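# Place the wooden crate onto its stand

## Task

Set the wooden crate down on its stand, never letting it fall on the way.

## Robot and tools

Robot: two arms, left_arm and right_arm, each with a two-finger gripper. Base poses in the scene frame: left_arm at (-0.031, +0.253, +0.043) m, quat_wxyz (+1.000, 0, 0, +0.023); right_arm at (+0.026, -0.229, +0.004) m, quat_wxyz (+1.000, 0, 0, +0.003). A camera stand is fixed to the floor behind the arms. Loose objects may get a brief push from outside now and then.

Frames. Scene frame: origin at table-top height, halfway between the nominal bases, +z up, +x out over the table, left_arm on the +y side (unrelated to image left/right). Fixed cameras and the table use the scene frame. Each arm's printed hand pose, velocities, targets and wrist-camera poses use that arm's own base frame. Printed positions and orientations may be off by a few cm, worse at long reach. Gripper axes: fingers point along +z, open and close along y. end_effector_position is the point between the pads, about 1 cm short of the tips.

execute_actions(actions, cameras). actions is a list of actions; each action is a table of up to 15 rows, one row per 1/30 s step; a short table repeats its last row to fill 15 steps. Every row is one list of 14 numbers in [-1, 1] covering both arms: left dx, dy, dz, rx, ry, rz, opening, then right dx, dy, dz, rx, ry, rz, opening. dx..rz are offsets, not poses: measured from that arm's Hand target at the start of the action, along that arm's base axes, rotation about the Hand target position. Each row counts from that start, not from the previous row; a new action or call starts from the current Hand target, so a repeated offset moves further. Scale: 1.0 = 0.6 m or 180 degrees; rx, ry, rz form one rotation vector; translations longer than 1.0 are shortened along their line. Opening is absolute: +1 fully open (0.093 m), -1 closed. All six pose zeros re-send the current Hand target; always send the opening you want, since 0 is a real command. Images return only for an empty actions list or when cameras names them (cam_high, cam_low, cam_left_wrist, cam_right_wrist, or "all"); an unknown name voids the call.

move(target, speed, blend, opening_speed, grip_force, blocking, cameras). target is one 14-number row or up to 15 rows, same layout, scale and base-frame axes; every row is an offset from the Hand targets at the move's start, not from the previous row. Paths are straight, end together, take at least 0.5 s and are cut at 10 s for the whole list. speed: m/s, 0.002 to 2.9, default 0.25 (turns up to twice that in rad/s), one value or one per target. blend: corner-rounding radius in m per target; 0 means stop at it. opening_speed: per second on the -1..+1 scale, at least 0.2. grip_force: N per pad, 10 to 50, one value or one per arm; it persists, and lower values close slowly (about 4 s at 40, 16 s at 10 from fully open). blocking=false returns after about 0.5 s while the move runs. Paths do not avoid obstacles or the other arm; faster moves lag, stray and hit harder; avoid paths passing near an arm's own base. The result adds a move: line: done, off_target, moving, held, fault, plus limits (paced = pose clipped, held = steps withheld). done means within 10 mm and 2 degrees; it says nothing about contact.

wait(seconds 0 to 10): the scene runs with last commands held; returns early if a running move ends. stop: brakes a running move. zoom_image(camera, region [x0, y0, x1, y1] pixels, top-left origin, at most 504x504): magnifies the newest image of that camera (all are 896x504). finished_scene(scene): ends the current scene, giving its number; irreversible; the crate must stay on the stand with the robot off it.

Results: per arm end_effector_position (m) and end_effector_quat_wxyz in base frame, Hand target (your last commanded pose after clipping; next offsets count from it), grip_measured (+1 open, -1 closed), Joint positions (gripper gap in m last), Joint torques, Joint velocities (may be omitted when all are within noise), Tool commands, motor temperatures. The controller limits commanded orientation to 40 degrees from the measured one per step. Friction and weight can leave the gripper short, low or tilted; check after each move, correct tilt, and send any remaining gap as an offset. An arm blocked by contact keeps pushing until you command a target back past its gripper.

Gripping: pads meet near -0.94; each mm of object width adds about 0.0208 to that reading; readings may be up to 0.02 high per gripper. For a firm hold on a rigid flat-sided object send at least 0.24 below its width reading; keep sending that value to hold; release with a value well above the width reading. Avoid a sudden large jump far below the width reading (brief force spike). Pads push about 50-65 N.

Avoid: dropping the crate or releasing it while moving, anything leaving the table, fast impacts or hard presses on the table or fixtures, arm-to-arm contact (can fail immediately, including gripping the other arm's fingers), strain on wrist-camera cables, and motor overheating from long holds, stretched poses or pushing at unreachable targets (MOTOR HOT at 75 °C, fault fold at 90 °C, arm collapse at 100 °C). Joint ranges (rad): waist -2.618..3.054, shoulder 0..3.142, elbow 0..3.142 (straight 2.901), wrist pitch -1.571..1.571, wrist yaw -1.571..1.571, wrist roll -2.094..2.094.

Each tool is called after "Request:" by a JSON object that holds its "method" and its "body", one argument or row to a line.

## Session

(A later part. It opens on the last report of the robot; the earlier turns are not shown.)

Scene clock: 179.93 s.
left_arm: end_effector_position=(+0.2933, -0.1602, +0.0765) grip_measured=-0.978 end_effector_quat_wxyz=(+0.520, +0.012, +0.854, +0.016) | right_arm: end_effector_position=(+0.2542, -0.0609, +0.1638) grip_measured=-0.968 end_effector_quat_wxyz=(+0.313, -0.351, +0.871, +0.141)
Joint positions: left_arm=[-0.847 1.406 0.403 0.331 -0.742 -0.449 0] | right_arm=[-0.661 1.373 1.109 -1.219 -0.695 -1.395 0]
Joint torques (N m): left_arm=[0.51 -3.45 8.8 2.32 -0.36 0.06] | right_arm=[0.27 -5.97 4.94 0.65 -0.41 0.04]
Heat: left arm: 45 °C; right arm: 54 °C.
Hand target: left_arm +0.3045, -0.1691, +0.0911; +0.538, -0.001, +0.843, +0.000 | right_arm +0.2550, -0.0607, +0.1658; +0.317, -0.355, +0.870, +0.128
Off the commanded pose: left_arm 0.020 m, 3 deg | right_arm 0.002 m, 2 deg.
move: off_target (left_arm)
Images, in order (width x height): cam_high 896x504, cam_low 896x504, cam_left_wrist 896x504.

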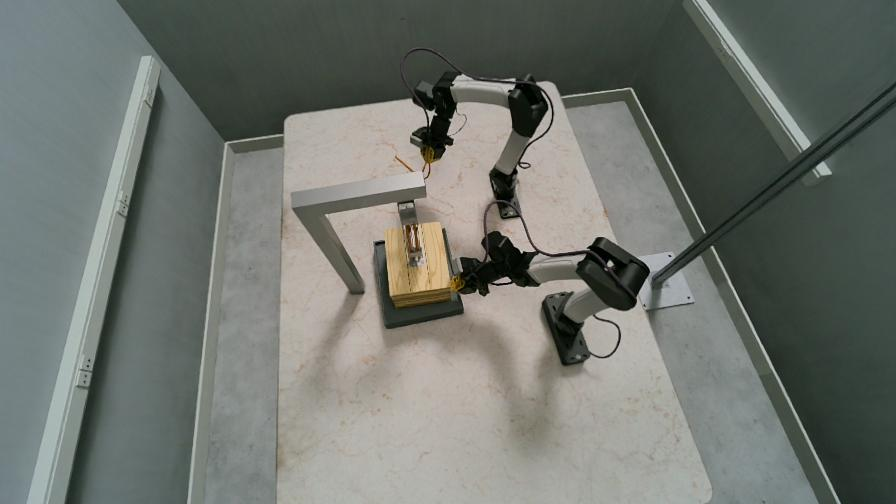

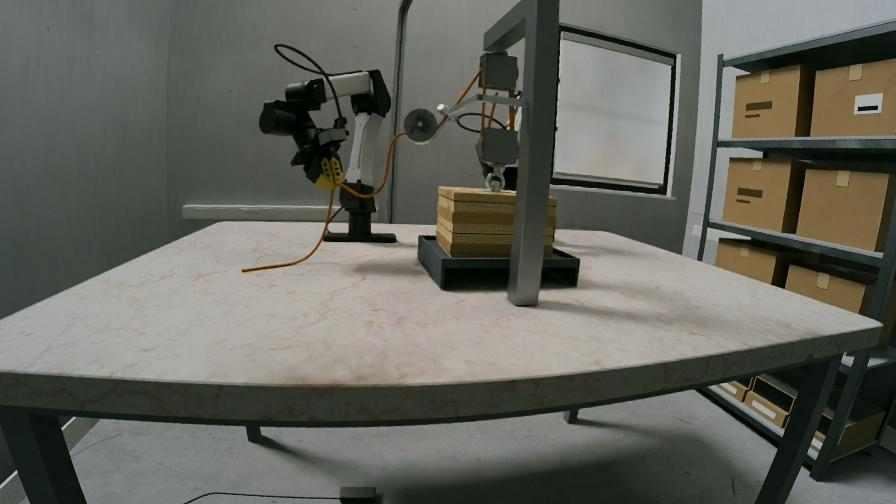

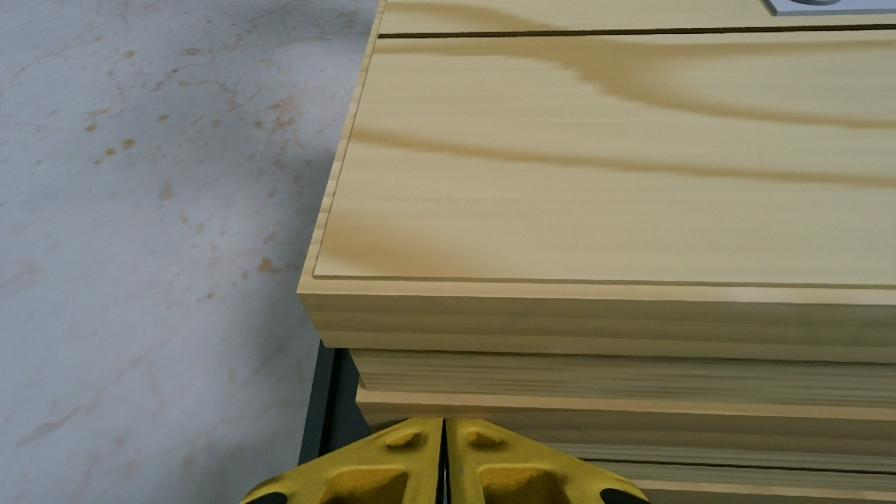

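Request:
{"method": "move", "body": {
  "target": [
    [-0.12,0,0.0,0,0,0,-1,0,0,0,0,0,0,-1],
    [-0.12,0.05,0.25,0,0.08,0,-1,0,0,-0.05,0,0,0,1],
    [-0.12,0.05,0.25,0,0.08,0,-1,-0.1,-0.1,-0.05,0,0,0,1]
  ],
  "speed": 0.12,
  "cameras": ["cam_high","cam_low","cam_left_wrist"]
}}

Request:
{"method": "zoom_image", "body": {
  "camera": "cam_high",
  "region": [330, 190, 530, 400]
}}

Request:
{"method": "zoom_image", "body": {
  "camera": "cam_low",
  "region": [400, 130, 660, 310]
}}

Scene clock: 186.97 s.
left_arm: end_effector_position=(+0.2294, -0.1367, +0.2316) grip_measured=-0.978 end_effector_quat_wxyz=(+0.422, +0.005, +0.907, +0.009) | right_arm: end_effector_position=(+0.1954, -0.1179, +0.1342) grip_measured=+1.000 end_effector_quat_wxyz=(+0.320, -0.354, +0.870, +0.125)
Joint positions: left_arm=[-0.943 1.033 1.037 -0.976 -0.676 -0.717 0] | right_arm=[-1.026 1.455 1.055 -1.35 -0.681 -1.863 0.093]
Joint torques (N m): left_arm=[0.36 -1.63 9.47 1.61 -0.37 0.01] | right_arm=[-0.58 -3.26 6.78 -0.25 -0.38 -0.12]
Heat: left arm: 46 °C; right arm: 52 °C.
Hand target: left_arm +0.2325, -0.1390, +0.2411; +0.428, -0.001, +0.904, +0.000 | right_arm +0.1950, -0.1206, +0.1359; +0.317, -0.356, +0.870, +0.128
Off the commanded pose: left_arm 0.010 m, 1 deg | right_arm 0.003 m, 0 deg.
move: done
Images, in order (width x height): cam_high 896x504, cam_low 896x504, cam_left_wrist 896x504.

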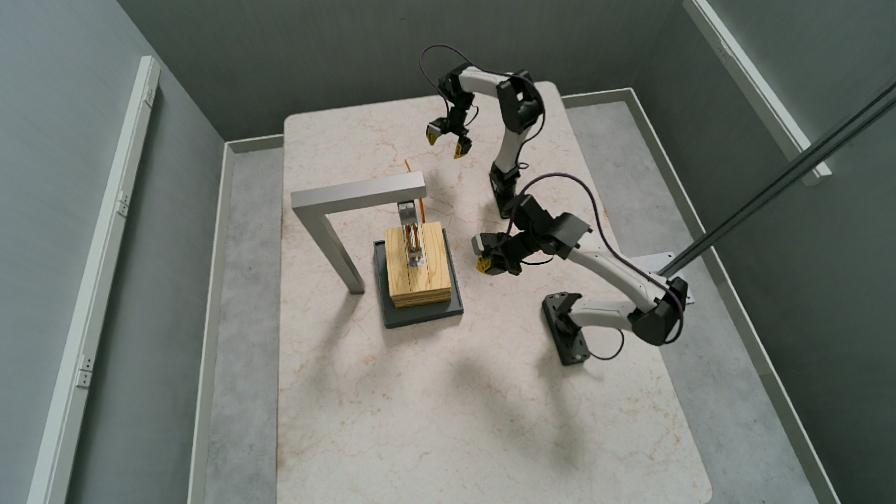

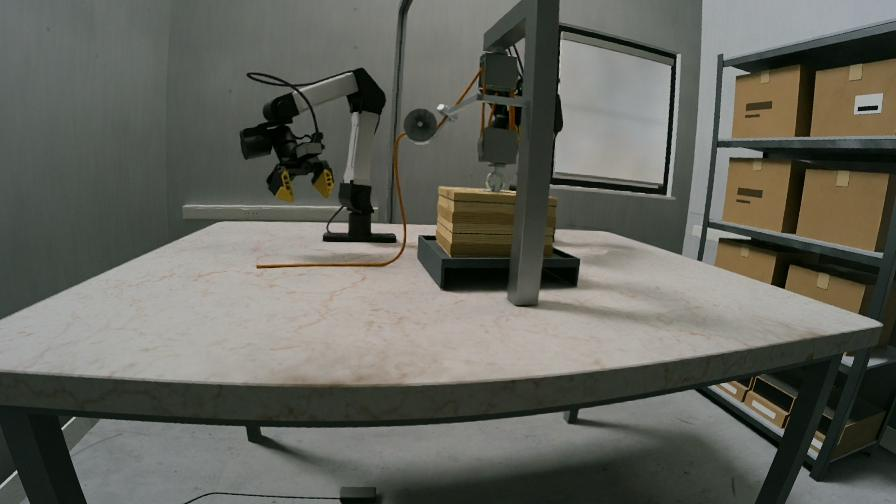

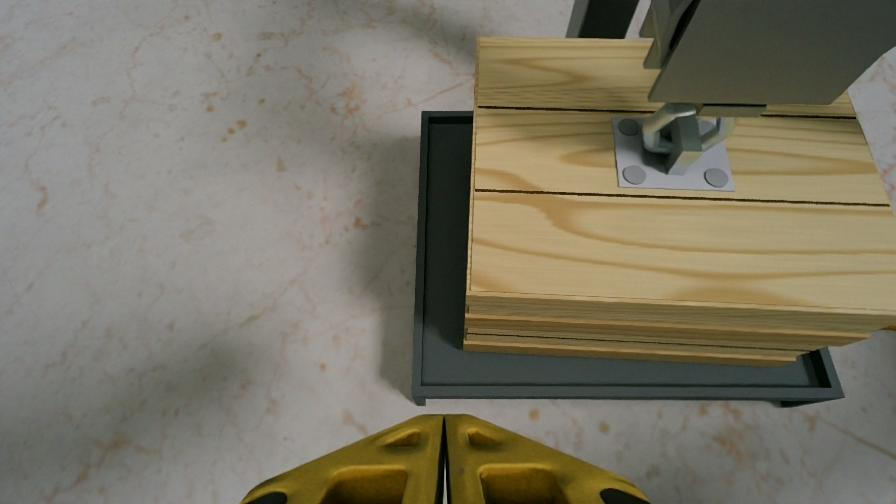

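Scaled by 2.400 from the camera's 896x504 image, which has a finer 1280x720 frame.

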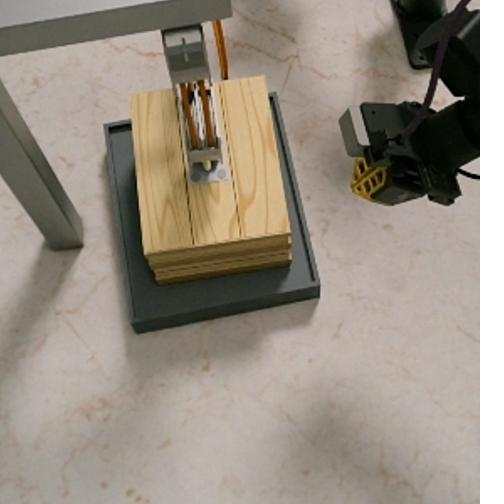

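Scaled by 1.938 from the camera's 896x504 image, which has a finer 1280x720 frame.

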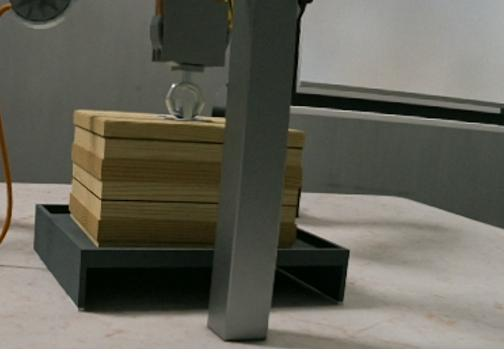

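Request:
{"method": "zoom_image", "body": {
  "camera": "cam_left_wrist",
  "region": [640, 200, 896, 420]
}}

Request:
{"method": "zoom_image", "body": {
  "camera": "cam_low",
  "region": [410, 180, 530, 300]
}}

Scaled by 1.969 from the camera's 896x504 image, which has a finer 1280x720 frame.

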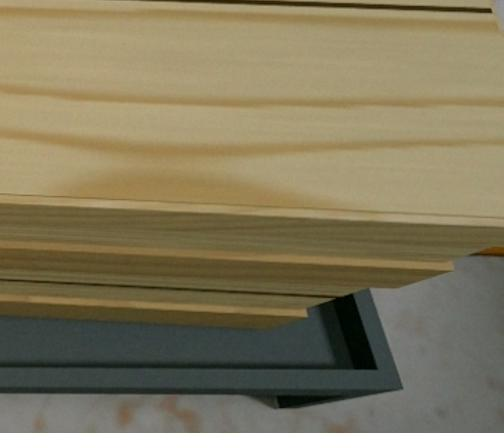

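Scaled by 4.200 from the camera's 896x504 image, which has a finer 1280x720 frame.

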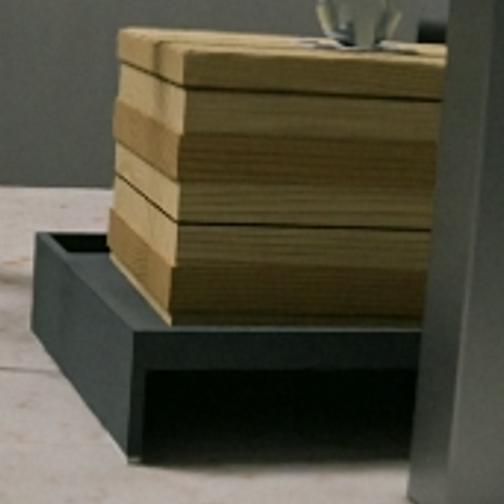

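Request:
{"method": "finished_scene", "body": {
  "scene": 1
}}

The scene is finished: the task was done.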